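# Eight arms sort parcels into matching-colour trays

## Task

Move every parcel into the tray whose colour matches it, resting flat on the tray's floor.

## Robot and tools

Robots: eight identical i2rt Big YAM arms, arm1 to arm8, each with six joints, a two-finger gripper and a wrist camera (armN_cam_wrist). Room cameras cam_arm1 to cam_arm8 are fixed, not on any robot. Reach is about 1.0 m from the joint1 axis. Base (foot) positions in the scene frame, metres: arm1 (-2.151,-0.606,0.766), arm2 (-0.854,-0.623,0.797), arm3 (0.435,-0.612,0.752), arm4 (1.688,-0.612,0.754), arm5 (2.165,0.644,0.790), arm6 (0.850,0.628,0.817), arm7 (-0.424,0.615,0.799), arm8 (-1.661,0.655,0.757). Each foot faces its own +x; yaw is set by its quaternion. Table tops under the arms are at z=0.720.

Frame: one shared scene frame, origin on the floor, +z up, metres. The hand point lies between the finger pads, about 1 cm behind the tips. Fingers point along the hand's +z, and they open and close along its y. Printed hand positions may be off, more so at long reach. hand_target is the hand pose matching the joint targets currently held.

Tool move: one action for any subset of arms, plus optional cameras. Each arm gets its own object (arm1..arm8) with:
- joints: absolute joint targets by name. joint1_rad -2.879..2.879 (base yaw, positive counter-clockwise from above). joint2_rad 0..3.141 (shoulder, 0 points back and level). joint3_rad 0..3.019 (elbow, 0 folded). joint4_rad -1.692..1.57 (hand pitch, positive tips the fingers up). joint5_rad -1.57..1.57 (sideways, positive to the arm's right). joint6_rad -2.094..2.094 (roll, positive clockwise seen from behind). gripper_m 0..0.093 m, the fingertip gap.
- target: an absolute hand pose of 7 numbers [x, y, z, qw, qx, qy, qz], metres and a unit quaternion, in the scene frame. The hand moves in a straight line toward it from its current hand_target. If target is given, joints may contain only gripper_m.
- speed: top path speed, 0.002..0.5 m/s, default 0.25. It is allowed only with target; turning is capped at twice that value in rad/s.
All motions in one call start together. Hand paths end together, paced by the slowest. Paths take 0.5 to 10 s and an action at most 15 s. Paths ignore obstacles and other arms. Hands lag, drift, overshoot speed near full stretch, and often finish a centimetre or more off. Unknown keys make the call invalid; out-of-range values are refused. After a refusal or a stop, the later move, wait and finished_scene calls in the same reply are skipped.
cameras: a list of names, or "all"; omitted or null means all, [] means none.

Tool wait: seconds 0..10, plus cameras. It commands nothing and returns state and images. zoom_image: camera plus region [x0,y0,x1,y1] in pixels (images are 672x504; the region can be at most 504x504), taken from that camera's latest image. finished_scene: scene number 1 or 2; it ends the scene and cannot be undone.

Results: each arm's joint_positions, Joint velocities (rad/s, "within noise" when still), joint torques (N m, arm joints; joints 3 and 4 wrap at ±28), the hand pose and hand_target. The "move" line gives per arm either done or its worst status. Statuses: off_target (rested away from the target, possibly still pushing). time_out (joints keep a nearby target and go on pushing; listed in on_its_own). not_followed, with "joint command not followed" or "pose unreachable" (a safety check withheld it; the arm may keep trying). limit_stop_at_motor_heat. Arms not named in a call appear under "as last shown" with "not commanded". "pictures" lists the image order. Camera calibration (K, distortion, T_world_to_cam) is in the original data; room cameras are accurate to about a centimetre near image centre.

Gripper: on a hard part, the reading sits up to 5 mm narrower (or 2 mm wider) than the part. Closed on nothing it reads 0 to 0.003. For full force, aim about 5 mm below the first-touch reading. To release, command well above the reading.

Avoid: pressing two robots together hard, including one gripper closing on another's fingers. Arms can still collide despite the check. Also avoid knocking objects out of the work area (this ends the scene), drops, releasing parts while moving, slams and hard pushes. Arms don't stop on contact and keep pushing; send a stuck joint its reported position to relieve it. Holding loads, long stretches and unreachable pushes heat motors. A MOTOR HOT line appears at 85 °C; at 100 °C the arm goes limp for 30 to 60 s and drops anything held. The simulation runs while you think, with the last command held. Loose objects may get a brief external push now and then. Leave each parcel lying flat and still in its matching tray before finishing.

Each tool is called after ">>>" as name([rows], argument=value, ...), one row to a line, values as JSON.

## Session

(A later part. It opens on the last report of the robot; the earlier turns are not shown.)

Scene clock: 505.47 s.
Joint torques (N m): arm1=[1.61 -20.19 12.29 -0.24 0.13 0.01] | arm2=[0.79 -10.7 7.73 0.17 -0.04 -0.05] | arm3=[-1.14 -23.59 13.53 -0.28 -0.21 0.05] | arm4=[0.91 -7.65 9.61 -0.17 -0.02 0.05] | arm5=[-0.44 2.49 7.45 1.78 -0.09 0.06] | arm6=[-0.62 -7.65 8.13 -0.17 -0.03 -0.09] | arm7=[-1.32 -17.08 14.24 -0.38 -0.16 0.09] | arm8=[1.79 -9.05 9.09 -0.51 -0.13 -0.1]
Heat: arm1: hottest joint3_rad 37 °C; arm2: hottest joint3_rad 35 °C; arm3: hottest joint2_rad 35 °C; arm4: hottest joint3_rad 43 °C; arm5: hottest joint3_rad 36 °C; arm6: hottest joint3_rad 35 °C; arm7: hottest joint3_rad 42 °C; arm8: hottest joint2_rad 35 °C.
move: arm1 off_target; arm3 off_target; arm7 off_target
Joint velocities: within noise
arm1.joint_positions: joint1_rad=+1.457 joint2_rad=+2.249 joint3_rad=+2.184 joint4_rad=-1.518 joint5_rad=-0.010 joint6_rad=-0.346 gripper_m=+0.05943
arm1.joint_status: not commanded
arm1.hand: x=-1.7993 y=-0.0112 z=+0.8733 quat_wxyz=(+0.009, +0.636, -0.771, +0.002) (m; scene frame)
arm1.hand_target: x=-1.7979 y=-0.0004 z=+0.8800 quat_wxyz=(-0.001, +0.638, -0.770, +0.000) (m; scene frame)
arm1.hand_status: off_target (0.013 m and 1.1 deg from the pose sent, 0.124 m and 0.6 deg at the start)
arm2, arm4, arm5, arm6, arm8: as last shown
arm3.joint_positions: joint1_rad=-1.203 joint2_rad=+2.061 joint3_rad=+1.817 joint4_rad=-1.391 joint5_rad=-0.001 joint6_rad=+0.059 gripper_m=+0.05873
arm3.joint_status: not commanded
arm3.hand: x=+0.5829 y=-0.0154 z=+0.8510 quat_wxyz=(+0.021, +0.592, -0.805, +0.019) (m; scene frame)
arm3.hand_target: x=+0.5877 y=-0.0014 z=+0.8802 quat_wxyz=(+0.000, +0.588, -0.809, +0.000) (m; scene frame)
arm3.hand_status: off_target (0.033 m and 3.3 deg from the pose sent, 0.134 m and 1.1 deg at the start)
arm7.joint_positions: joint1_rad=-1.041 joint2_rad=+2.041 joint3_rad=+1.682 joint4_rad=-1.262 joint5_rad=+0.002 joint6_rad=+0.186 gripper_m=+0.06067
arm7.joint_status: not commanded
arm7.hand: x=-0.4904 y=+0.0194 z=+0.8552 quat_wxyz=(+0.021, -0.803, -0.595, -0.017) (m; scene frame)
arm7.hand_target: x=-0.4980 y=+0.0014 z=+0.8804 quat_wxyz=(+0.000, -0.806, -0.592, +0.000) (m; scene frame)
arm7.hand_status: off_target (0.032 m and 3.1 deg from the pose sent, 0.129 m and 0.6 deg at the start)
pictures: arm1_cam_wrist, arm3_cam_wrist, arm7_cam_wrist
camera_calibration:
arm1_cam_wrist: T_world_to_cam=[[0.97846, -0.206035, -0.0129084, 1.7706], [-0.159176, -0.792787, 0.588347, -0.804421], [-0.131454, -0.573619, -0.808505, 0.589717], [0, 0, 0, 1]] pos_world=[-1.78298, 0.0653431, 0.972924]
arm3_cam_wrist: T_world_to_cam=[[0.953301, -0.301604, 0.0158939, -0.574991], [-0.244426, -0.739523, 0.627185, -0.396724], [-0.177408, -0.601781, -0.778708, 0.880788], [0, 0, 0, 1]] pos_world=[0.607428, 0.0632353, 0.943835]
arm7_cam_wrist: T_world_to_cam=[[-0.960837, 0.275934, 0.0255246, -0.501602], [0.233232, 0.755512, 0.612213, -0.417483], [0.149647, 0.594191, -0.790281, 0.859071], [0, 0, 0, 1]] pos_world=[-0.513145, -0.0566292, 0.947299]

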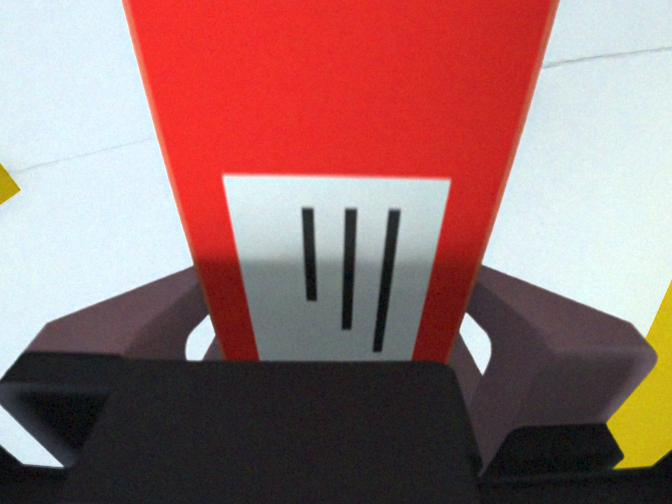

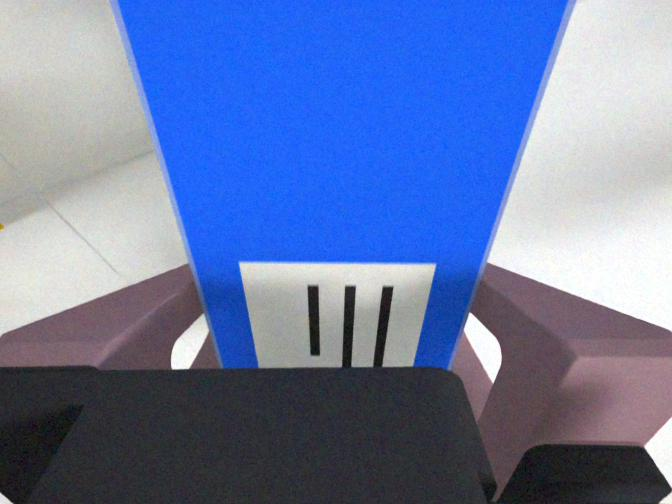

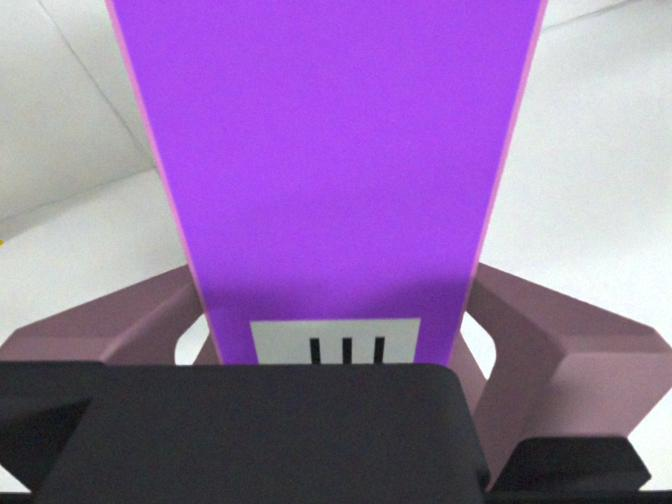

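>>> move(arm1={"target":[-1.972,-0.305,0.98,0,-0.638,0.770,0],"speed":0.25}, arm7={"target":[-0.462,0.267,0.98,0,0.806,0.592,0],"speed":0.25}, arm3={"target":[0.519,-0.272,0.98,0,-0.588,0.809,0],"speed":0.25}, cameras=["cam_arm1","cam_arm7","cam_arm3"])

Scene clock: 521.77 s.
Joint torques (N m): arm1=[0.32 -7.3 7.95 -0.12 0.12 -0.08] | arm2=[0.79 -10.75 7.73 0.17 -0.04 -0.05] | arm3=[-0.85 -11.46 9.33 -0.27 -0.21 0.06] | arm4=[0.85 -7.71 9.61 -0.18 -0.02 0.05] | arm5=[-0.79 3.08 7.42 1.87 -0.06 0.06] | arm6=[-0.62 -7.65 8.13 -0.14 -0.03 -0.09] | arm7=[-0.26 -8.35 8.87 -0.28 -0.16 0.2] | arm8=[1.73 -8.94 9.09 -0.46 -0.13 -0.09]
Heat: arm1: hottest joint3_rad 37 °C; arm2: hottest joint3_rad 35 °C; arm3: hottest joint2_rad 36 °C; arm4: hottest joint3_rad 43 °C; arm5: hottest joint3_rad 36 °C; arm6: hottest joint3_rad 35 °C; arm7: hottest joint3_rad 46 °C; arm8: hottest joint2_rad 34 °C.
move: arm1 done; arm3 done; arm7 done
Joint velocities: within noise
arm1.joint_positions: joint1_rad=+1.457 joint2_rad=+1.252 joint3_rad=+1.134 joint4_rad=-1.424 joint5_rad=-0.010 joint6_rad=-0.349 gripper_m=+0.05943
arm1.joint_status: not commanded
arm1.hand: x=-1.9719 y=-0.2991 z=+0.9839 quat_wxyz=(-0.010, +0.638, -0.770, -0.005) (m; scene frame)
arm1.hand_target: x=-1.9721 y=-0.3050 z=+0.9801 quat_wxyz=(+0.000, +0.638, -0.770, +0.000) (m; scene frame)
arm1.hand_status: done (0.007 m and 1.2 deg from the pose sent, 0.357 m and 1.1 deg at the start)
arm2, arm4, arm5, arm6, arm8: as last shown
arm3.joint_positions: joint1_rad=-1.203 joint2_rad=+1.280 joint3_rad=+1.158 joint4_rad=-1.460 joint5_rad=-0.001 joint6_rad=+0.059 gripper_m=+0.05873
arm3.joint_status: not commanded
arm3.hand: x=+0.5196 y=-0.2688 z=+0.9746 quat_wxyz=(+0.001, +0.593, -0.805, +0.002) (m; scene frame)
arm3.hand_target: x=+0.5190 y=-0.2720 z=+0.9799 quat_wxyz=(+0.000, +0.588, -0.809, +0.000) (m; scene frame)
arm3.hand_status: done (0.006 m and 0.7 deg from the pose sent, 0.294 m and 3.3 deg at the start)
arm7.joint_positions: joint1_rad=-1.041 joint2_rad=+1.283 joint3_rad=+1.062 joint4_rad=-1.333 joint5_rad=+0.002 joint6_rad=+0.187 gripper_m=+0.06067
arm7.joint_status: not commanded
arm7.hand: x=-0.4637 y=+0.2603 z=+0.9816 quat_wxyz=(-0.004, -0.804, -0.595, +0.006) (m; scene frame)
arm7.hand_target: x=-0.4621 y=+0.2669 z=+0.9800 quat_wxyz=(+0.000, -0.806, -0.592, +0.000) (m; scene frame)
arm7.hand_status: done (0.007 m and 0.9 deg from the pose sent, 0.279 m and 3.1 deg at the start)
pictures: cam_arm1, cam_arm3, cam_arm7

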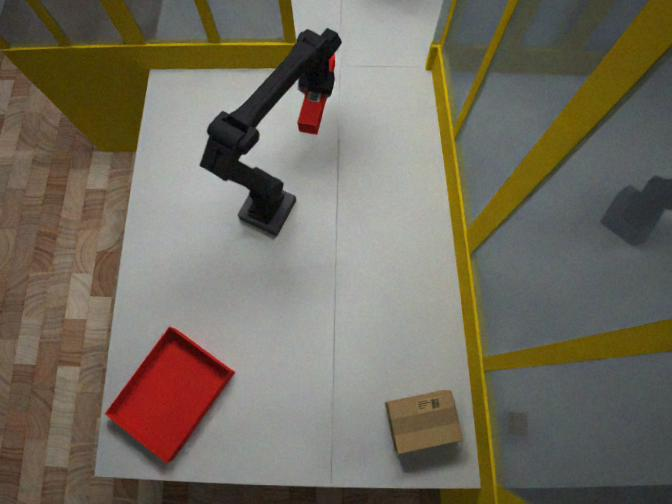

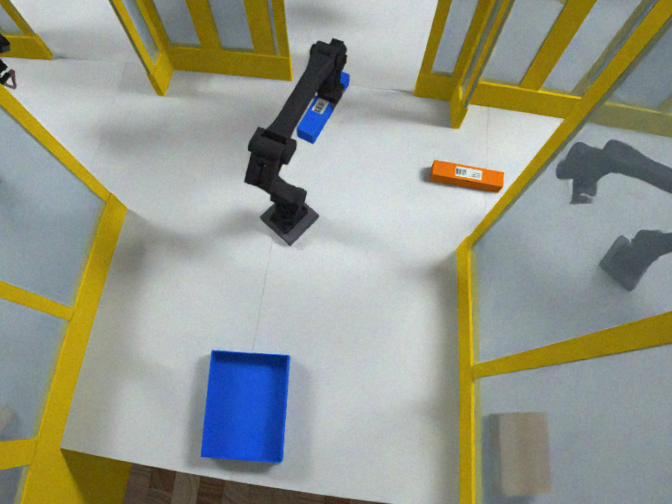

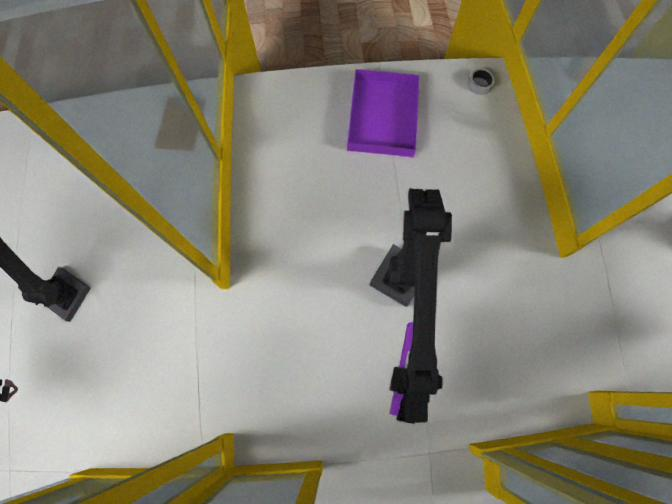

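>>> move(arm1={"joints":{"joint1_rad":-1.55,"joint6_rad":0.244}}, arm7={"joints":{"joint1_rad":2.142,"joint6_rad":0.124}}, arm3={"joints":{"joint1_rad":2.107,"joint6_rad":-0.15}}, cameras=["arm1_cam_wrist","arm7_cam_wrist","arm3_cam_wrist"])

Scene clock: 558.47 s.
Joint torques (N m): arm1=[0.79 -8.23 7.97 -0.09 0.11 0.05] | arm2=[0.79 -10.75 7.73 0.16 -0.04 -0.05] | arm3=[0.32 -11.58 9.31 -0.25 -0.18 -0.2] | arm4=[0.85 -7.71 9.61 -0.18 -0.02 0.05] | arm5=[-0.38 3.08 7.42 1.91 -0.09 0.06] | arm6=[-0.62 -7.65 8.13 -0.16 -0.03 -0.09] | arm7=[0.32 -8.41 8.84 -0.29 -0.1 0.03] | arm8=[1.61 -9.11 9.13 -0.51 -0.13 -0.1]
Heat: arm1: hottest joint3_rad 36 °C; arm2: hottest joint3_rad 35 °C; arm3: hottest joint3_rad 33 °C; arm4: hottest joint3_rad 43 °C; arm5: hottest joint3_rad 36 °C; arm6: hottest joint3_rad 35 °C; arm7: hottest joint3_rad 41 °C; arm8: hottest joint3_rad 34 °C.
move: arm1 done; arm3 done; arm7 done
Joint velocities: within noise
arm1.joint_positions: joint1_rad=-1.540 joint2_rad=+1.262 joint3_rad=+1.134 joint4_rad=-1.424 joint5_rad=-0.009 joint6_rad=+0.237 gripper_m=+0.05940
arm1.joint_status: all done
arm1.hand: x=-2.2869 y=-0.9322 z=+0.9859 quat_wxyz=(-0.015, -0.891, -0.453, +0.005) (m; scene frame)
arm1.hand_target: x=-2.2880 y=-0.9253 z=+0.9854 quat_wxyz=(-0.011, -0.895, -0.446, +0.001) (m; scene frame)
arm1.hand_status: not commanded
arm2, arm4, arm5, arm6, arm8: as last shown
arm3.joint_positions: joint1_rad=+2.096 joint2_rad=+1.281 joint3_rad=+1.158 joint4_rad=-1.460 joint5_rad=-0.003 joint6_rad=-0.135 gripper_m=+0.05886
arm3.joint_status: all done
arm3.hand: x=+0.4039 y=-0.9665 z=+0.9696 quat_wxyz=(-0.003, +0.689, +0.725, +0.010) (m; scene frame)
arm3.hand_target: x=+0.4084 y=-0.9636 z=+0.9752 quat_wxyz=(-0.001, +0.680, +0.734, +0.008) (m; scene frame)
arm3.hand_status: not commanded
arm7.joint_positions: joint1_rad=+2.136 joint2_rad=+1.283 joint3_rad=+1.062 joint4_rad=-1.333 joint5_rad=+0.000 joint6_rad=+0.131 gripper_m=+0.06057
arm7.joint_status: all done
arm7.hand: x=-0.3964 y=+0.9696 z=+0.9834 quat_wxyz=(-0.006, +0.631, -0.776, -0.007) (m; scene frame)
arm7.hand_target: x=-0.3994 y=+0.9630 z=+0.9818 quat_wxyz=(-0.001, +0.636, -0.772, -0.002) (m; scene frame)
arm7.hand_status: not commanded
pictures: arm1_cam_wrist, arm3_cam_wrist, arm7_cam_wrist
camera_calibration:
arm1_cam_wrist: T_world_to_cam=[[-0.798799, 0.601008, -0.0266268, -1.23923], [0.48769, 0.672834, 0.556285, 1.19873], [0.352247, 0.431374, -0.830565, 2.15318], [0, 0, 0, 1]] pos_world=[-2.33296, -0.990584, 1.08853]
arm3_cam_wrist: T_world_to_cam=[[-0.998984, -0.0450567, -0.000869338, 0.359615], [-0.0366867, 0.801901, 0.59633, 0.217457], [-0.0261715, 0.595756, -0.802739, 1.48868], [0, 0, 0, 1]] pos_world=[0.406189, -1.04506, 1.06566]
arm7_cam_wrist: T_world_to_cam=[[0.98173, -0.189962, 0.0109804, 0.5594], [-0.16404, -0.815698, 0.554733, 0.186609], [-0.0964215, -0.546399, -0.831956, 1.431], [0, 0, 0, 1]] pos_world=[-0.380589, 1.04038, 1.08087]

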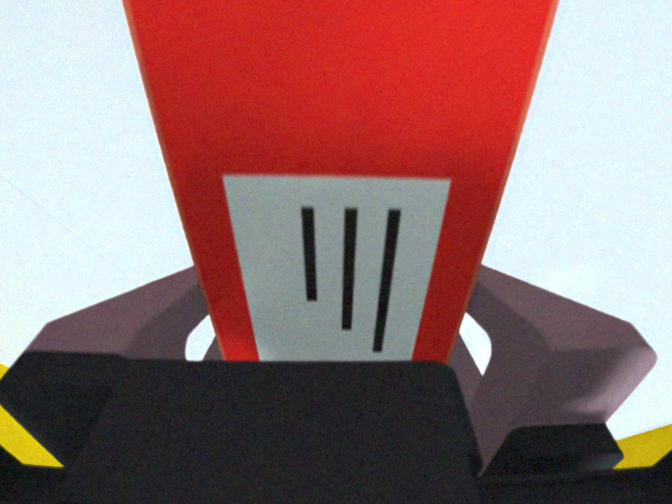

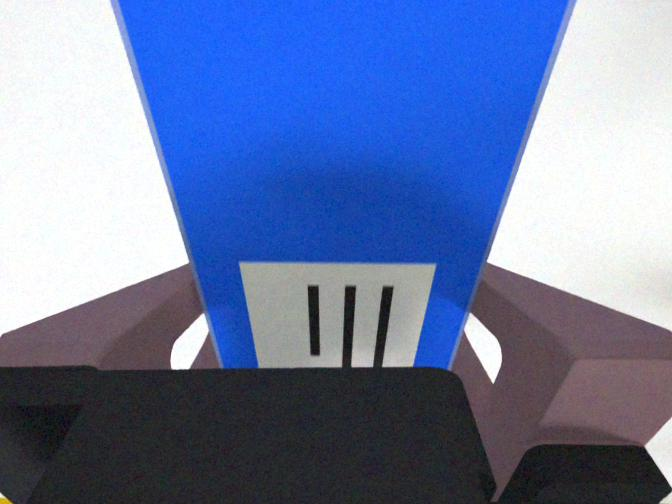

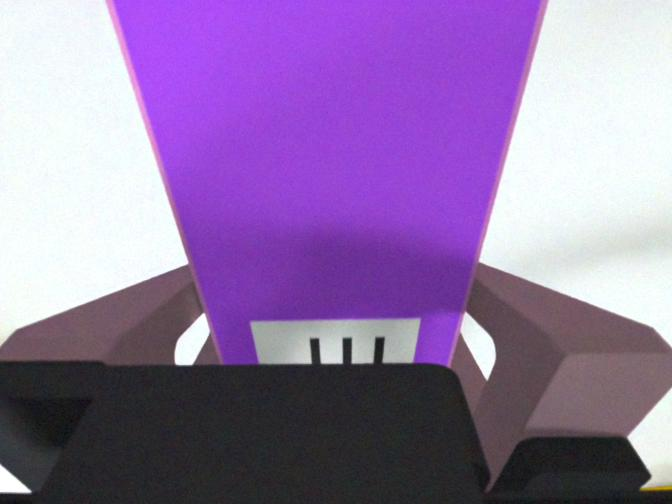

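>>> move(arm1={"target":[-2.425,-1.256,0.92,0,0.895,0.446,0],"speed":0.25}, arm7={"target":[-0.376,1.322,0.93,0,-0.636,0.772,0],"speed":0.25}, arm3={"target":[0.384,-1.306,0.93,0,0.680,0.733,0],"speed":0.25}, cameras=["arm1_cam_wrist","arm7_cam_wrist","arm3_cam_wrist","cam_arm1","cam_arm7","cam_arm3"])

Scene clock: 569.00 s.
Joint torques (N m): arm1=[1.2 -20.54 12.81 -0.21 0.19 0.09] | arm2=[0.79 -10.75 7.73 0.17 -0.04 -0.05] | arm3=[0.38 -23.94 14.41 -0.28 0.02 -0.15] | arm4=[0.91 -7.71 9.61 -0.17 -0.02 0.05] | arm5=[-0.5 2.96 7.46 1.81 -0.09 0.06] | arm6=[-0.67 -7.77 8.14 -0.16 -0.03 -0.09] | arm7=[0.62 -18.2 15.69 -0.42 -0.04 0.07] | arm8=[1.79 -9.35 9.13 -0.57 -0.13 -0.1]
Heat: arm1: hottest joint3_rad 36 °C; arm2: hottest joint3_rad 35 °C; arm3: hottest joint3_rad 33 °C; arm4: hottest joint3_rad 43 °C; arm5: hottest joint3_rad 36 °C; arm6: hottest joint3_rad 35 °C; arm7: hottest joint3_rad 42 °C; arm8: hottest joint3_rad 34 °C.
move: arm1 off_target; arm3 off_target; arm7 off_target
Joint velocities: within noise
arm1.joint_positions: joint1_rad=-1.540 joint2_rad=+2.283 joint3_rad=+2.329 joint4_rad=-1.641 joint5_rad=+0.004 joint6_rad=+0.243 gripper_m=+0.05939
arm1.joint_status: not commanded
arm1.hand: x=-2.4194 y=-1.2474 z=+0.9161 quat_wxyz=(+0.004, -0.893, -0.451, -0.007) (m; scene frame)
arm1.hand_target: x=-2.4247 y=-1.2555 z=+0.9200 quat_wxyz=(-0.001, -0.895, -0.446, +0.001) (m; scene frame)
arm1.hand_status: off_target (0.011 m and 1.1 deg from the pose sent, 0.358 m and 2.0 deg at the start)
arm2.joint_positions: joint1_rad=-1.430 joint2_rad=+1.292 joint3_rad=+1.068 joint4_rad=-1.337 joint5_rad=+0.001 joint6_rad=-0.217 gripper_m=+0.09292
arm2.joint_status: not commanded
arm2.hand: x=-0.6758 y=-0.3128 z=+0.9804 quat_wxyz=(-0.005, +0.593, -0.806, -0.002) (m; scene frame)
arm2.hand_target: x=-0.6799 y=-0.3150 z=+0.9801 quat_wxyz=(+0.000, +0.595, -0.804, +0.000) (m; scene frame)
arm2.hand_status: not commanded
arm3.joint_positions: joint1_rad=+2.099 joint2_rad=+2.239 joint3_rad=+2.312 joint4_rad=-1.672 joint5_rad=+0.001 joint6_rad=-0.135 gripper_m=+0.05886
arm3.joint_status: not commanded
arm3.hand: x=+0.3777 y=-1.2941 z=+0.9154 quat_wxyz=(-0.009, +0.688, +0.726, +0.014) (m; scene frame)
arm3.hand_target: x=+0.3843 y=-1.3050 z=+0.9299 quat_wxyz=(+0.001, +0.680, +0.733, -0.001) (m; scene frame)
arm3.hand_status: off_target (0.020 m and 2.3 deg from the pose sent, 0.342 m and 1.9 deg at the start; a joint's target at an end of its range on 13 of 80 steps)
arm4.joint_positions: joint1_rad=+1.831 joint2_rad=+1.276 joint3_rad=+1.167 joint4_rad=-1.456 joint5_rad=+0.011 joint6_rad=-0.351 gripper_m=+0.09290
arm4.joint_status: not commanded
arm4.hand: x=+1.3560 y=-0.4817 z=+0.9816 quat_wxyz=(-0.001, +1.000, -0.004, -0.007) (m; scene frame)
arm4.hand_target: x=+1.3600 y=-0.4859 z=+0.9801 quat_wxyz=(+0.000, +1.000, +0.000, +0.000) (m; scene frame)
arm4.hand_status: not commanded
arm5: as last shown
arm6.joint_positions: joint1_rad=-1.338 joint2_rad=+1.311 joint3_rad=+1.015 joint4_rad=-1.284 joint5_rad=+0.001 joint6_rad=-0.071 gripper_m=+0.09288
arm6.joint_status: not commanded
arm6.hand: x=+0.7171 y=+0.3011 z=+0.9739 quat_wxyz=(+0.003, -0.809, -0.588, -0.003) (m; scene frame)
arm6.hand_target: x=+0.7181 y=+0.3030 z=+0.9798 quat_wxyz=(+0.000, -0.809, -0.588, +0.000) (m; scene frame)
arm6.hand_status: not commanded
arm7.joint_positions: joint1_rad=+2.136 joint2_rad=+2.288 joint3_rad=+2.265 joint4_rad=-1.584 joint5_rad=+0.000 joint6_rad=+0.131 gripper_m=+0.06057
arm7.joint_status: not commanded
arm7.hand: x=-0.3711 y=+1.3073 z=+0.9181 quat_wxyz=(+0.012, +0.630, -0.776, +0.012) (m; scene frame)
arm7.hand_target: x=-0.3761 y=+1.3209 z=+0.9300 quat_wxyz=(-0.001, +0.636, -0.772, -0.001) (m; scene frame)
arm7.hand_status: off_target (0.020 m and 2.1 deg from the pose sent, 0.357 m and 1.4 deg at the start)
arm8.joint_positions: joint1_rad=+0.407 joint2_rad=+1.276 joint3_rad=+1.159 joint4_rad=-1.446 joint5_rad=+0.001 joint6_rad=-0.019 gripper_m=+0.09292
arm8.joint_status: not commanded
arm8.hand: x=-1.7327 y=+0.3046 z=+0.9800 quat_wxyz=(-0.002, -0.768, -0.640, +0.004) (m; scene frame)
arm8.hand_target: x=-1.7320 y=+0.3090 z=+0.9800 quat_wxyz=(+0.000, -0.766, -0.643, +0.000) (m; scene frame)
arm8.hand_status: not commanded
pictures: arm1_cam_wrist, arm3_cam_wrist, arm7_cam_wrist, cam_arm1, cam_arm3, cam_arm7
camera_calibration:
arm1_cam_wrist: T_world_to_cam=[[-0.794975, 0.606633, -0.0033764, -1.16249], [0.489219, 0.644378, 0.587743, 1.45364], [0.35872, 0.465589, -0.80904, 2.31648], [0, 0, 0, 1]] pos_world=[-2.46627, -1.31002, 1.01583]
arm3_cam_wrist: T_world_to_cam=[[-0.998815, -0.0486555, 0.00131874, 0.311942], [-0.0377977, 0.792422, 0.608801, 0.48834], [-0.0306665, 0.608029, -0.793322, 1.64871], [0, 0, 0, 1]] pos_world=[0.38059, -1.37426, 1.01025]
arm7_cam_wrist: T_world_to_cam=[[0.981809, -0.189099, 0.0170829, 0.592718], [-0.161676, -0.785456, 0.597428, 0.424718], [-0.099555, -0.589322, -0.801741, 1.59082], [0, 0, 0, 1]] pos_world=[-0.354896, 1.38318, 1.01156]

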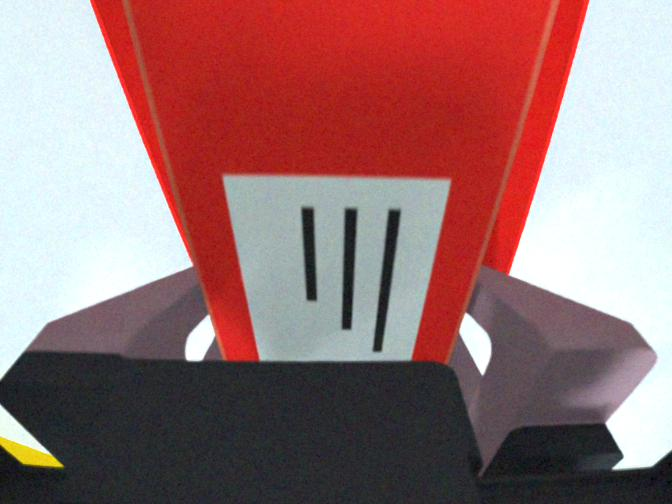

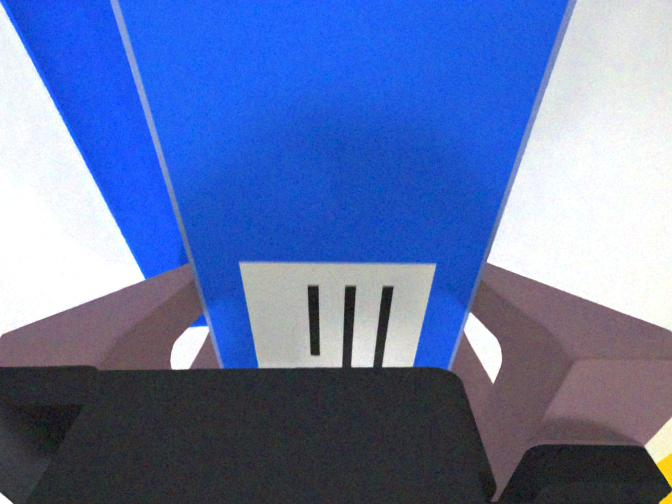

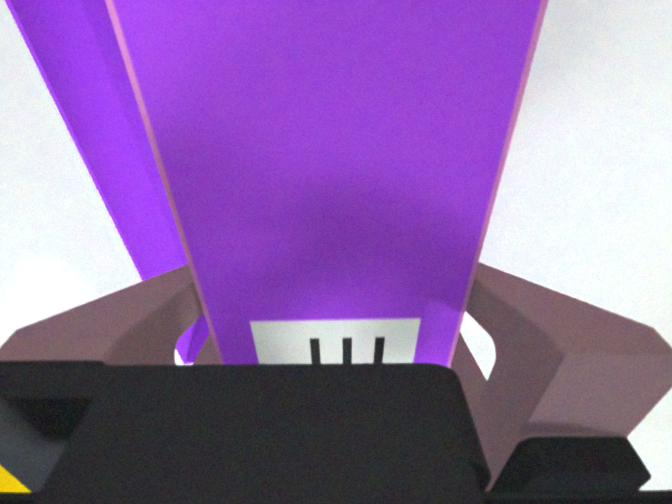

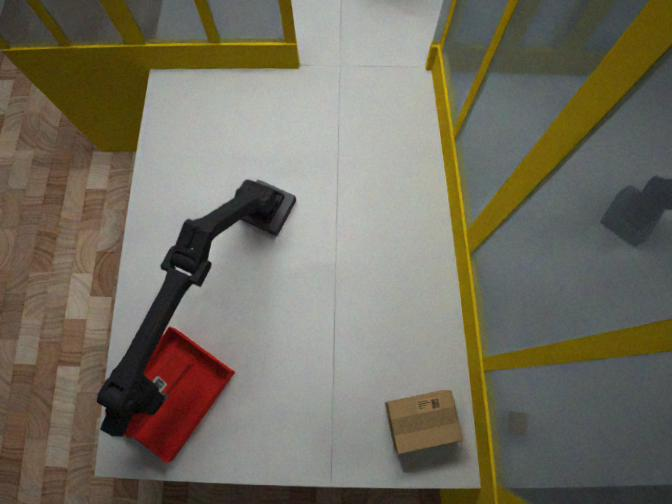

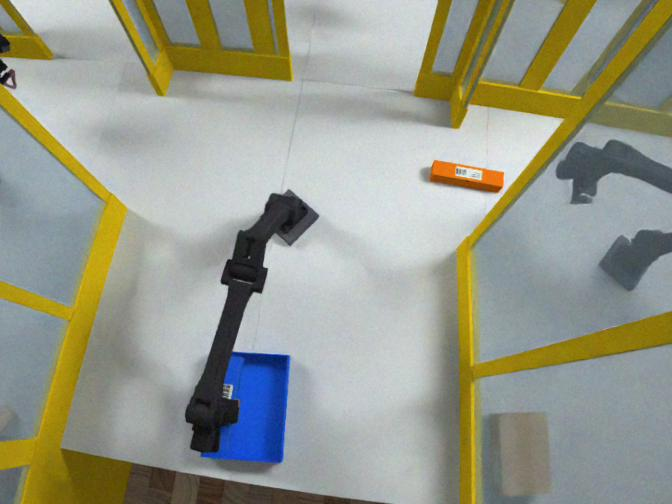

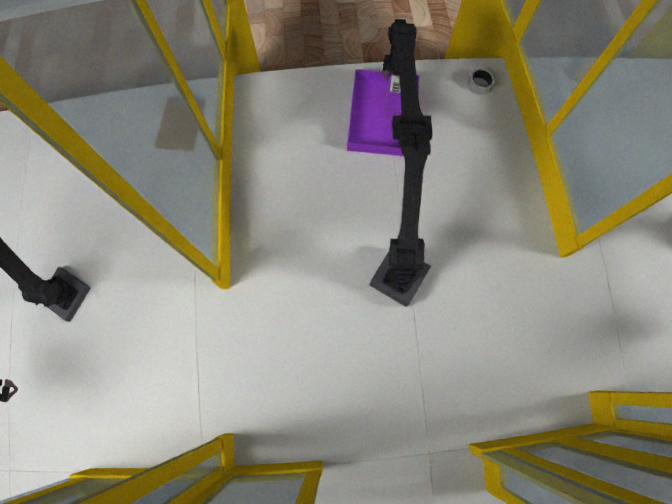

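>>> move(arm1={"target":[-2.412,-1.240,0.79,0,0.895,0.446,0],"speed":0.2}, arm7={"target":[-0.389,1.310,0.79,0,-0.636,0.772,0],"speed":0.2}, arm3={"target":[0.398,-1.290,0.79,0,0.680,0.733,0],"speed":0.2}, cameras=["arm1_cam_wrist","arm7_cam_wrist","arm3_cam_wrist","cam_arm1","cam_arm7","cam_arm3"])

Scene clock: 616.90 s.
Joint torques (N m): arm1=[1.55 -20.37 7.71 0.76 0.18 0.09] | arm2=[0.79 -10.75 7.73 0.17 -0.04 -0.05] | arm3=[0.56 -24.76 9.02 0.5 0.02 0.04] | arm4=[0.91 -7.71 9.61 -0.17 -0.02 0.05] | arm5=[-0.26 2.9 7.39 1.8 -0.06 0.04] | arm6=[-0.62 -7.71 8.13 -0.17 -0.03 -0.09] | arm7=[0.38 -18.67 9.07 0.5 -0.04 0.21] | arm8=[1.85 -9.05 9.05 -0.46 -0.12 -0.11]
Heat: arm1: hottest joint3_rad 42 °C; arm2: hottest joint3_rad 35 °C; arm3: hottest joint2_rad 36 °C; arm4: hottest joint3_rad 43 °C; arm5: hottest joint3_rad 36 °C; arm6: hottest joint3_rad 35 °C; arm7: hottest joint3_rad 54 °C; arm8: hottest joint3_rad 34 °C.
move: arm1 off_target; arm3 done; arm7 done
Joint velocities: within noise
arm1.joint_positions: joint1_rad=-1.540 joint2_rad=+2.271 joint3_rad=+2.005 joint4_rad=-1.305 joint5_rad=+0.004 joint6_rad=+0.250 gripper_m=+0.05939
arm1.joint_status: not commanded
arm1.hand: x=-2.4152 y=-1.2393 z=+0.8018 quat_wxyz=(-0.004, -0.894, -0.447, +0.002) (m; scene frame)
arm1.hand_target: x=-2.4119 y=-1.2399 z=+0.7902 quat_wxyz=(+0.000, -0.895, -0.446, +0.000) (m; scene frame)
arm1.hand_status: off_target (0.012 m and 0.5 deg from the pose sent, 0.127 m and 1.1 deg at the start)
arm2, arm4, arm6, arm8: as last shown
arm3.joint_positions: joint1_rad=+2.116 joint2_rad=+2.238 joint3_rad=+1.970 joint4_rad=-1.316 joint5_rad=+0.001 joint6_rad=-0.135 gripper_m=+0.05886
arm3.joint_status: not commanded
arm3.hand: x=+0.3905 y=-1.2849 z=+0.7863 quat_wxyz=(-0.005, +0.682, +0.731, +0.009) (m; scene frame)
arm3.hand_target: x=+0.3979 y=-1.2899 z=+0.7900 quat_wxyz=(+0.000, +0.680, +0.733, +0.000) (m; scene frame)
arm3.hand_status: done (0.010 m and 1.2 deg from the pose sent, 0.127 m and 2.3 deg at the start)
arm5.joint_positions: joint1_rad=+0.661 joint2_rad=+0.625 joint3_rad=+1.427 joint4_rad=-1.371 joint5_rad=+0.119 joint6_rad=-0.010 gripper_m=+0.09397
arm5.joint_status: not commanded
arm5.hand: x=+1.9461 y=+0.5720 z=+1.3386 quat_wxyz=(+0.039, +0.864, +0.151, -0.478) (m; scene frame)
arm5.hand_target: x=+1.9487 y=+0.5713 z=+1.3512 quat_wxyz=(+0.046, +0.858, +0.148, -0.490) (m; scene frame)
arm5.hand_status: not commanded
arm7.joint_positions: joint1_rad=+2.153 joint2_rad=+2.332 joint3_rad=+2.025 joint4_rad=-1.265 joint5_rad=+0.000 joint6_rad=+0.135 gripper_m=+0.06057
arm7.joint_status: not commanded
arm7.hand: x=-0.3830 y=+1.3096 z=+0.7977 quat_wxyz=(+0.000, +0.636, -0.772, -0.001) (m; scene frame)
arm7.hand_target: x=-0.3889 y=+1.3098 z=+0.7901 quat_wxyz=(+0.000, +0.636, -0.772, +0.000) (m; scene frame)
arm7.hand_status: done (0.010 m and 0.1 deg from the pose sent, 0.129 m and 2.1 deg at the start)
pictures: arm1_cam_wrist, arm3_cam_wrist, arm7_cam_wrist, cam_arm1, cam_arm3, cam_arm7
camera_calibration:
arm1_cam_wrist: T_world_to_cam=[[-0.790726, 0.612093, -0.00970104, -1.14232], [0.499218, 0.65392, 0.568481, 1.56504], [0.354307, 0.44467, -0.822639, 2.19296], [0, 0, 0, 1]] pos_world=[-2.46154, -1.29934, 0.903236]
arm3_cam_wrist: T_world_to_cam=[[-0.997863, -0.0652749, 0.00302694, 0.30228], [-0.0505345, 0.800235, 0.597553, 0.58393], [-0.0414275, 0.596123, -0.801823, 1.53662], [0, 0, 0, 1]] pos_world=[0.394801, -1.36357, 0.882256]
arm7_cam_wrist: T_world_to_cam=[[0.984201, -0.176574, 0.0130758, 0.594554], [-0.152515, -0.807952, 0.569169, 0.552029], [-0.0899358, -0.562171, -0.822117, 1.47883], [0, 0, 0, 1]] pos_world=[-0.367968, 1.38235, 0.893799]

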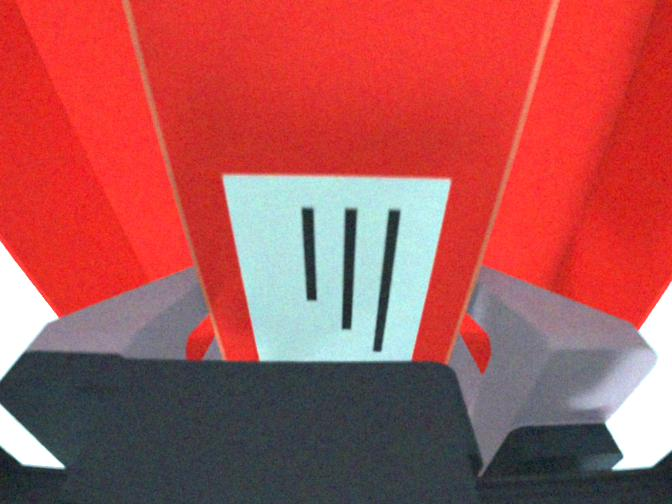

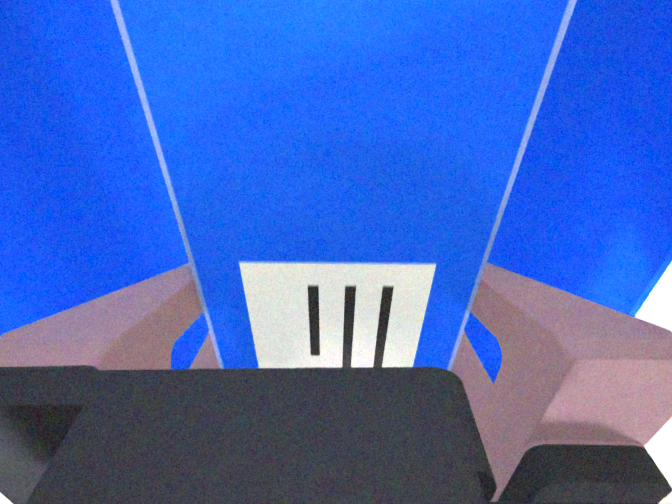

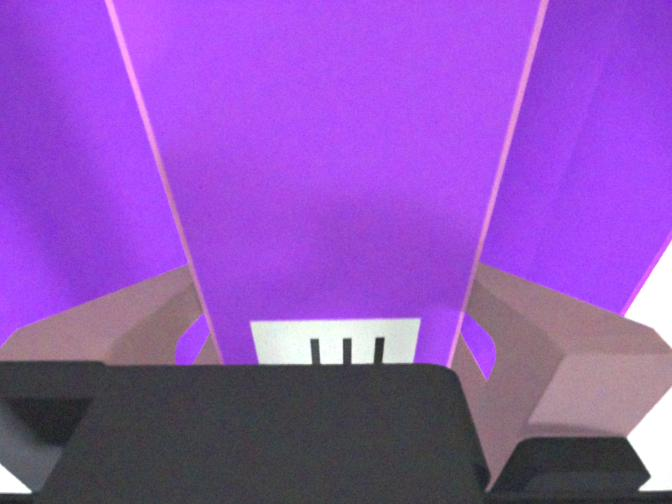

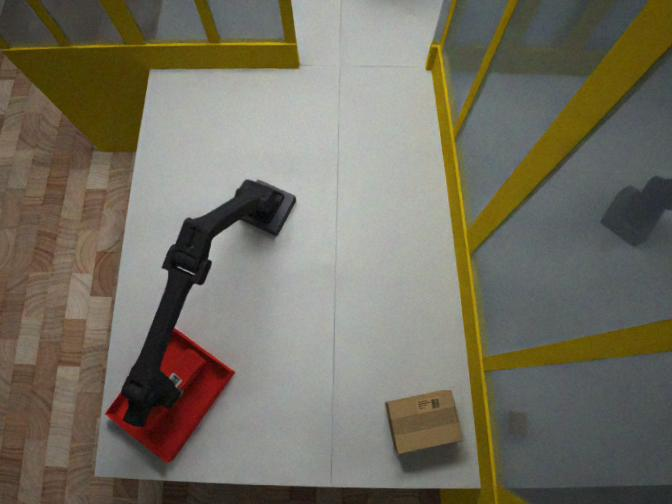

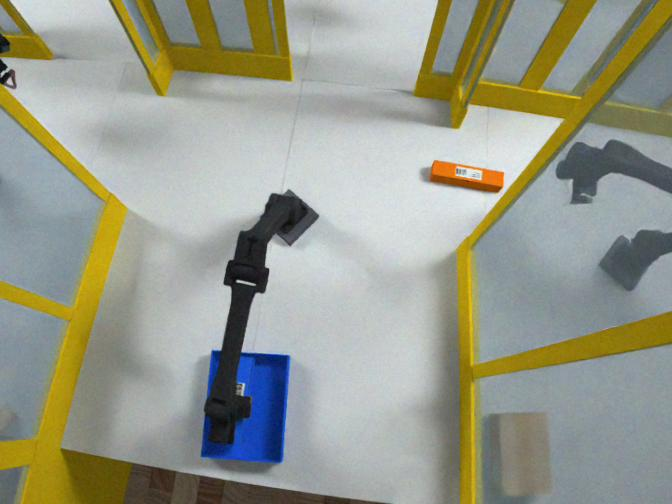

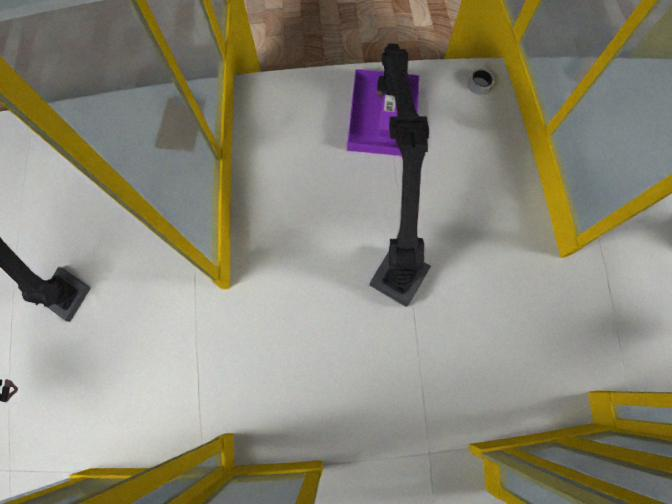

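>>> zoom_image(camera="cam_arm7", region=[320, 30, 450, 180])

>>> zoom_image(camera="cam_arm3", region=[180, 330, 310, 480])

>>> zoom_image(camera="cam_arm1", region=[95, 310, 245, 480])

Scaled by 3.360.

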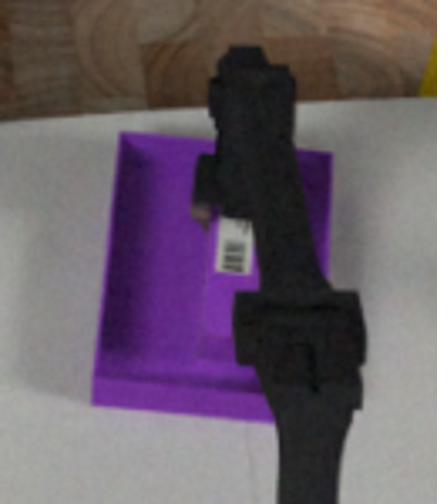

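Scaled by 3.360.

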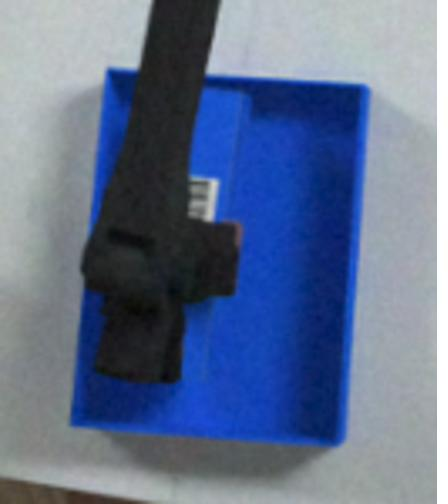

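Scaled by 2.965.

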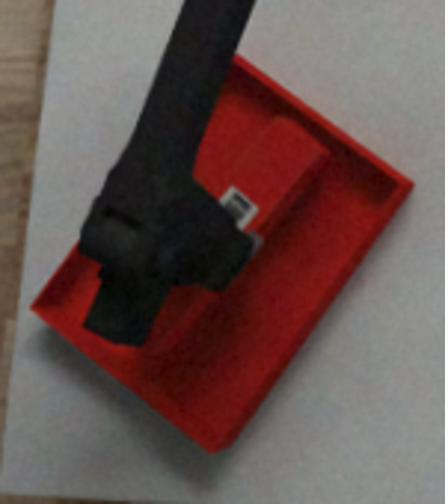

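>>> move(arm1={"target":[-2.412,-1.244,0.758,0,0.895,0.446,0],"speed":0.1}, arm7={"target":[-0.389,1.317,0.760,0,-0.636,0.772,0],"speed":0.1}, arm3={"target":[0.404,-1.309,0.770,0,0.680,0.733,0],"speed":0.1}, cameras=["arm1_cam_wrist","arm7_cam_wrist","arm3_cam_wrist","cam_arm1","cam_arm7","cam_arm3"])

>>> zoom_image(camera="cam_arm7", region=[320, 30, 450, 180])

>>> zoom_image(camera="cam_arm3", region=[180, 330, 310, 480])

>>> zoom_image(camera="cam_arm1", region=[95, 310, 245, 480])

Scene clock: 649.90 s.
Joint torques (N m): arm1=[2.08 -20.84 7.9 0.79 0.2 0.09] | arm2=[0.79 -10.75 7.73 0.17 -0.04 -0.05] | arm3=[0.56 -24.35 13.38 0.39 -0.05 0.13] | arm4=[0.91 -7.71 9.61 -0.17 -0.02 0.05] | arm5=[0.03 3.02 7.53 1.91 -0.1 0.04] | arm6=[-0.73 -7.77 8.12 -0.14 -0.03 -0.09] | arm7=[0.5 -18.78 10.36 0.46 -0.06 0.2] | arm8=[1.85 -8.88 9.16 -0.54 -0.1 -0.11]
Heat: arm1: hottest joint3_rad 37 °C; arm2: hottest joint3_rad 35 °C; arm3: hottest joint2_rad 37 °C; arm4: hottest joint3_rad 44 °C; arm5: hottest joint3_rad 36 °C; arm6: hottest joint3_rad 36 °C; arm7: hottest joint3_rad 49 °C; arm8: hottest joint3_rad 34 °C.
move: arm1 off_target; arm3 off_target; arm7 done
Joint velocities: within noise
arm1.joint_positions: joint1_rad=-1.540 joint2_rad=+2.308 joint3_rad=+1.989 joint4_rad=-1.251 joint5_rad=+0.004 joint6_rad=+0.252 gripper_m=+0.05939
arm1.joint_status: not commanded
arm1.hand: x=-2.4163 y=-1.2426 z=+0.7712 quat_wxyz=(-0.004, -0.895, -0.447, +0.002) (m; scene frame)
arm1.hand_target: x=-2.4118 y=-1.2438 z=+0.7583 quat_wxyz=(+0.000, -0.895, -0.446, +0.000) (m; scene frame)
arm1.hand_status: off_target (0.014 m and 0.5 deg from the pose sent, 0.044 m and 0.5 deg at the start)
arm2, arm4, arm5, arm6, arm8: as last shown
arm3.joint_positions: joint1_rad=+2.126 joint2_rad=+2.295 joint3_rad=+1.991 joint4_rad=-1.315 joint5_rad=+0.002 joint6_rad=-0.134 gripper_m=+0.05886
arm3.joint_status: not commanded
arm3.hand: x=+0.3971 y=-1.2871 z=+0.7570 quat_wxyz=(-0.016, +0.678, +0.734, +0.021) (m; scene frame)
arm3.hand_target: x=+0.4043 y=-1.3077 z=+0.7706 quat_wxyz=(+0.001, +0.680, +0.733, +0.000) (m; scene frame)
arm3.hand_status: off_target (0.026 m and 3.1 deg from the pose sent, 0.032 m and 1.2 deg at the start)
arm7.joint_positions: joint1_rad=+2.153 joint2_rad=+2.383 joint3_rad=+2.025 joint4_rad=-1.228 joint5_rad=+0.000 joint6_rad=+0.136 gripper_m=+0.06057
arm7.joint_status: not commanded
arm7.hand: x=-0.3830 y=+1.3109 z=+0.7628 quat_wxyz=(+0.005, +0.635, -0.772, +0.005) (m; scene frame)
arm7.hand_target: x=-0.3889 y=+1.3168 z=+0.7600 quat_wxyz=(+0.000, +0.636, -0.772, +0.000) (m; scene frame)
arm7.hand_status: done (0.009 m and 0.8 deg from the pose sent, 0.039 m and 0.1 deg at the start)
pictures: arm1_cam_wrist, arm3_cam_wrist, arm7_cam_wrist, cam_arm1, cam_arm3, cam_arm7
camera_calibration:
arm1_cam_wrist: T_world_to_cam=[[-0.789608, 0.613534, -0.00976705, -1.137], [0.500503, 0.653185, 0.568196, 1.58763], [0.354987, 0.443764, -0.822835, 2.17033], [0, 0, 0, 1]] pos_world=[-2.46284, -1.30254, 0.872636]
arm3_cam_wrist: T_world_to_cam=[[-0.997259, -0.0739846, -0.000210543, 0.299802], [-0.0579435, 0.779261, 0.624015, 0.559511], [-0.0460034, 0.622317, -0.781413, 1.5348], [0, 0, 0, 1]] pos_world=[0.402007, -1.36896, 0.850234]
arm7_cam_wrist: T_world_to_cam=[[0.984081, -0.177096, 0.0148738, 0.59444], [-0.152633, -0.799334, 0.581178, 0.552413], [-0.0910354, -0.574197, -0.81364, 1.45976], [0, 0, 0, 1]] pos_world=[-0.367771, 1.38502, 0.857825]

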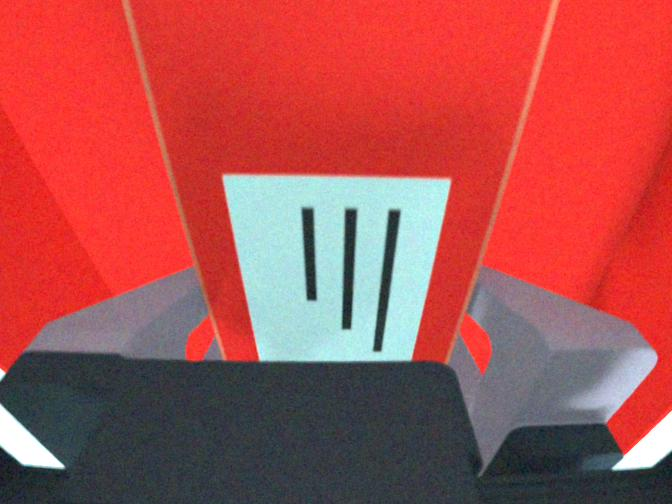

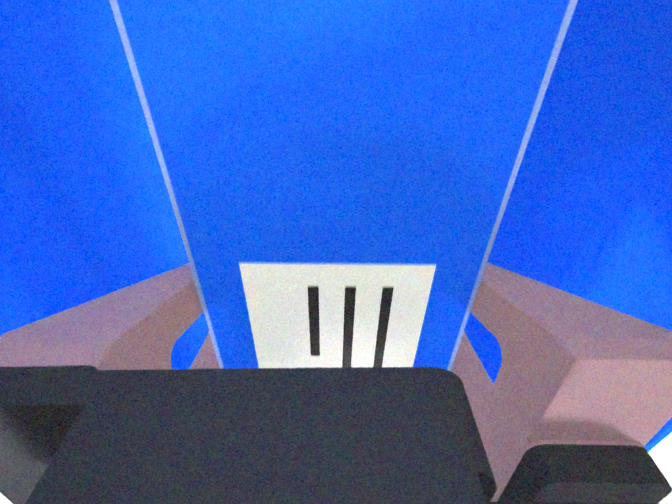

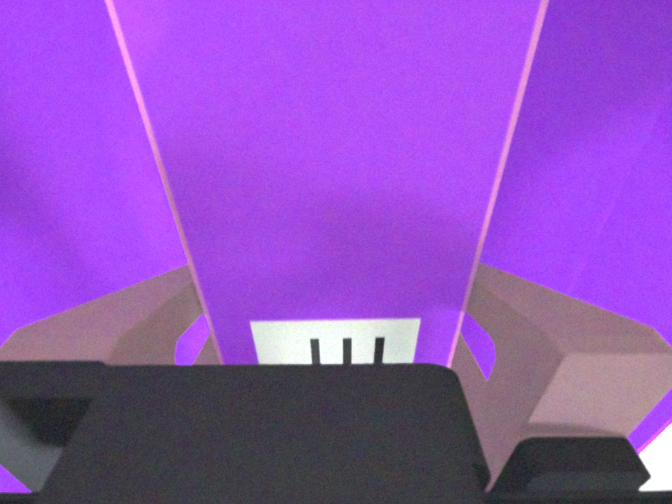

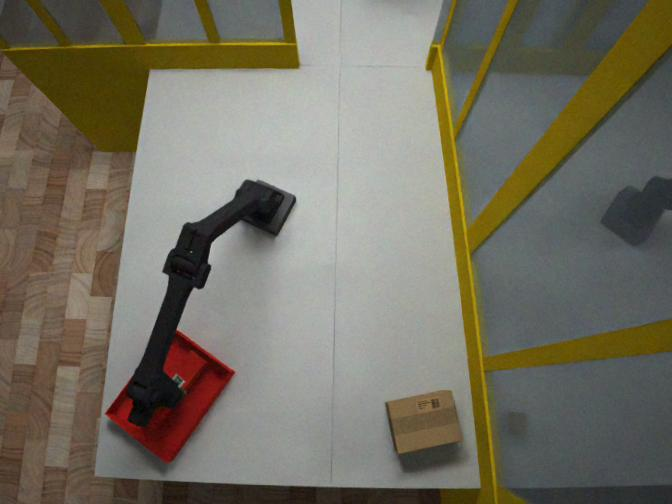

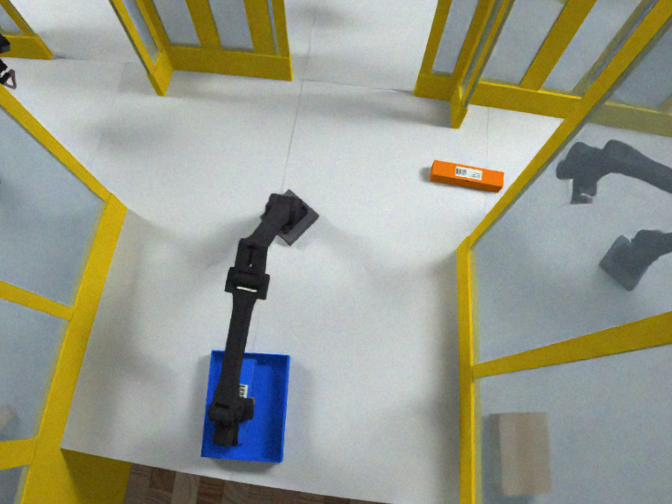

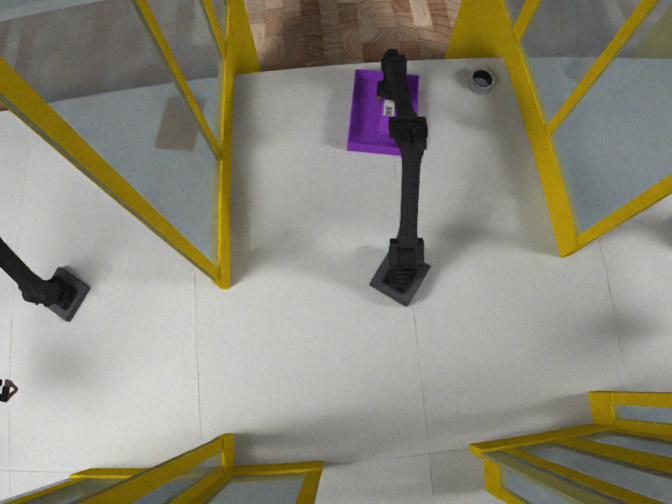

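Scaled by 3.360.

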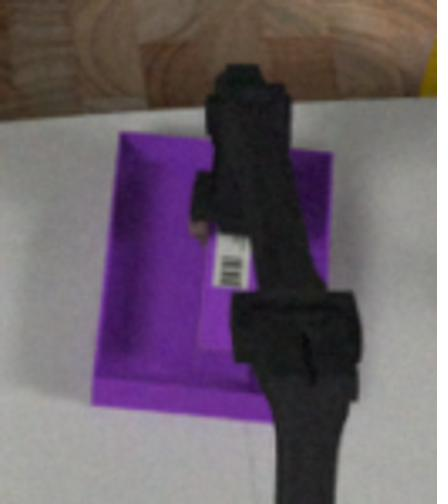

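Scaled by 3.360.

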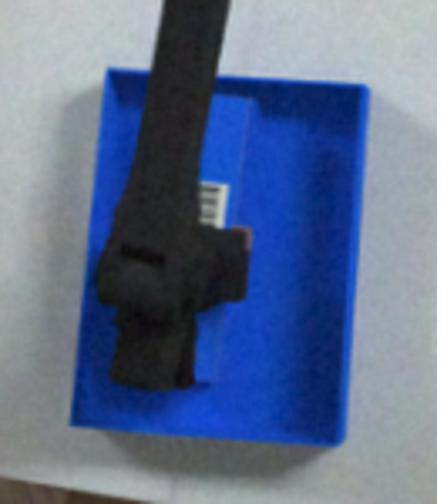

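Scaled by 2.965.

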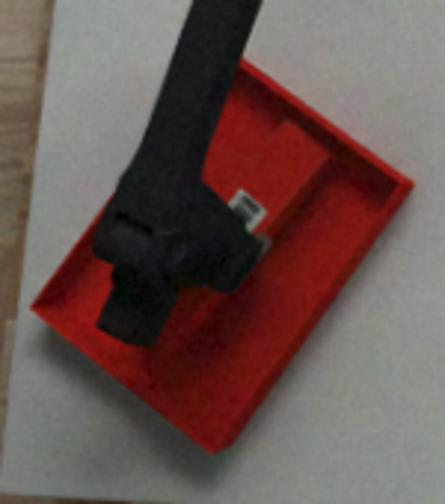

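>>> move(arm1={"target":[-2.412,-1.243,0.747,0,0.895,0.446,0],"speed":0.05}, arm7={"target":[-0.389,1.315,0.753,0,-0.636,0.772,0],"speed":0.05}, arm3={"target":[0.404,-1.295,0.750,0,0.680,0.733,0],"speed":0.05}, cameras=[])

Scene clock: 659.47 s.
Joint torques (N m): arm1=[1.96 -19.9 7.51 0.72 0.22 0.07] | arm2=[0.79 -10.75 7.73 0.17 -0.04 -0.05] | arm3=[0.5 -25.52 7.47 0.8 -0.11 0.1] | arm4=[0.85 -7.71 9.61 -0.18 -0.02 0.05] | arm5=[-0.73 3.02 7.39 1.8 -0.07 0.09] | arm6=[-0.56 -7.65 8.13 -0.16 -0.03 -0.09] | arm7=[0.38 -18.73 8.95 0.46 -0.03 0.18] | arm8=[1.73 -9.11 9.13 -0.51 -0.12 -0.11]
Heat: arm1: hottest joint3_rad 37 °C; arm2: hottest joint3_rad 35 °C; arm3: hottest joint2_rad 38 °C; arm4: hottest joint3_rad 44 °C; arm5: hottest joint3_rad 37 °C; arm6: hottest joint3_rad 36 °C; arm7: hottest joint3_rad 48 °C; arm8: hottest joint3_rad 34 °C.
move: arm1 off_target; arm3 done; arm7 off_target
Joint velocities: within noise
arm1.joint_positions: joint1_rad=-1.540 joint2_rad=+2.310 joint3_rad=+1.979 joint4_rad=-1.228 joint5_rad=+0.004 joint6_rad=+0.253 gripper_m=+0.05939
arm1.joint_status: not commanded
arm1.hand: x=-2.4169 y=-1.2442 z=+0.7659 quat_wxyz=(-0.007, -0.895, -0.446, +0.006) (m; scene frame)
arm1.hand_target: x=-2.4118 y=-1.2426 z=+0.7472 quat_wxyz=(+0.000, -0.895, -0.446, +0.000) (m; scene frame)
arm1.hand_status: off_target (0.020 m and 1.1 deg from the pose sent, 0.024 m and 0.5 deg at the start)
arm2, arm4, arm5, arm6, arm8: as last shown
arm3.joint_positions: joint1_rad=+2.126 joint2_rad=+2.294 joint3_rad=+1.968 joint4_rad=-1.254 joint5_rad=+0.005 joint6_rad=-0.133 gripper_m=+0.05886
arm3.joint_status: not commanded
arm3.hand: x=+0.3963 y=-1.2937 z=+0.7488 quat_wxyz=(-0.005, +0.679, +0.734, +0.006) (m; scene frame)
arm3.hand_target: x=+0.4041 y=-1.2950 z=+0.7501 quat_wxyz=(+0.000, +0.680, +0.733, +0.000) (m; scene frame)
arm3.hand_status: done (0.008 m and 0.9 deg from the pose sent, 0.013 m and 3.1 deg at the start)
arm7.joint_positions: joint1_rad=+2.153 joint2_rad=+2.383 joint3_rad=+2.025 joint4_rad=-1.211 joint5_rad=+0.000 joint6_rad=+0.136 gripper_m=+0.06057
arm7.joint_status: not commanded
arm7.hand: x=-0.3827 y=+1.3152 z=+0.7628 quat_wxyz=(-0.001, +0.635, -0.772, -0.002) (m; scene frame)
arm7.hand_target: x=-0.3888 y=+1.3148 z=+0.7530 quat_wxyz=(+0.000, +0.636, -0.772, +0.000) (m; scene frame)
arm7.hand_status: off_target (0.012 m and 0.3 deg from the pose sent, 0.012 m and 0.7 deg at the start)
pictures: none
No camera images: "cameras" was empty.


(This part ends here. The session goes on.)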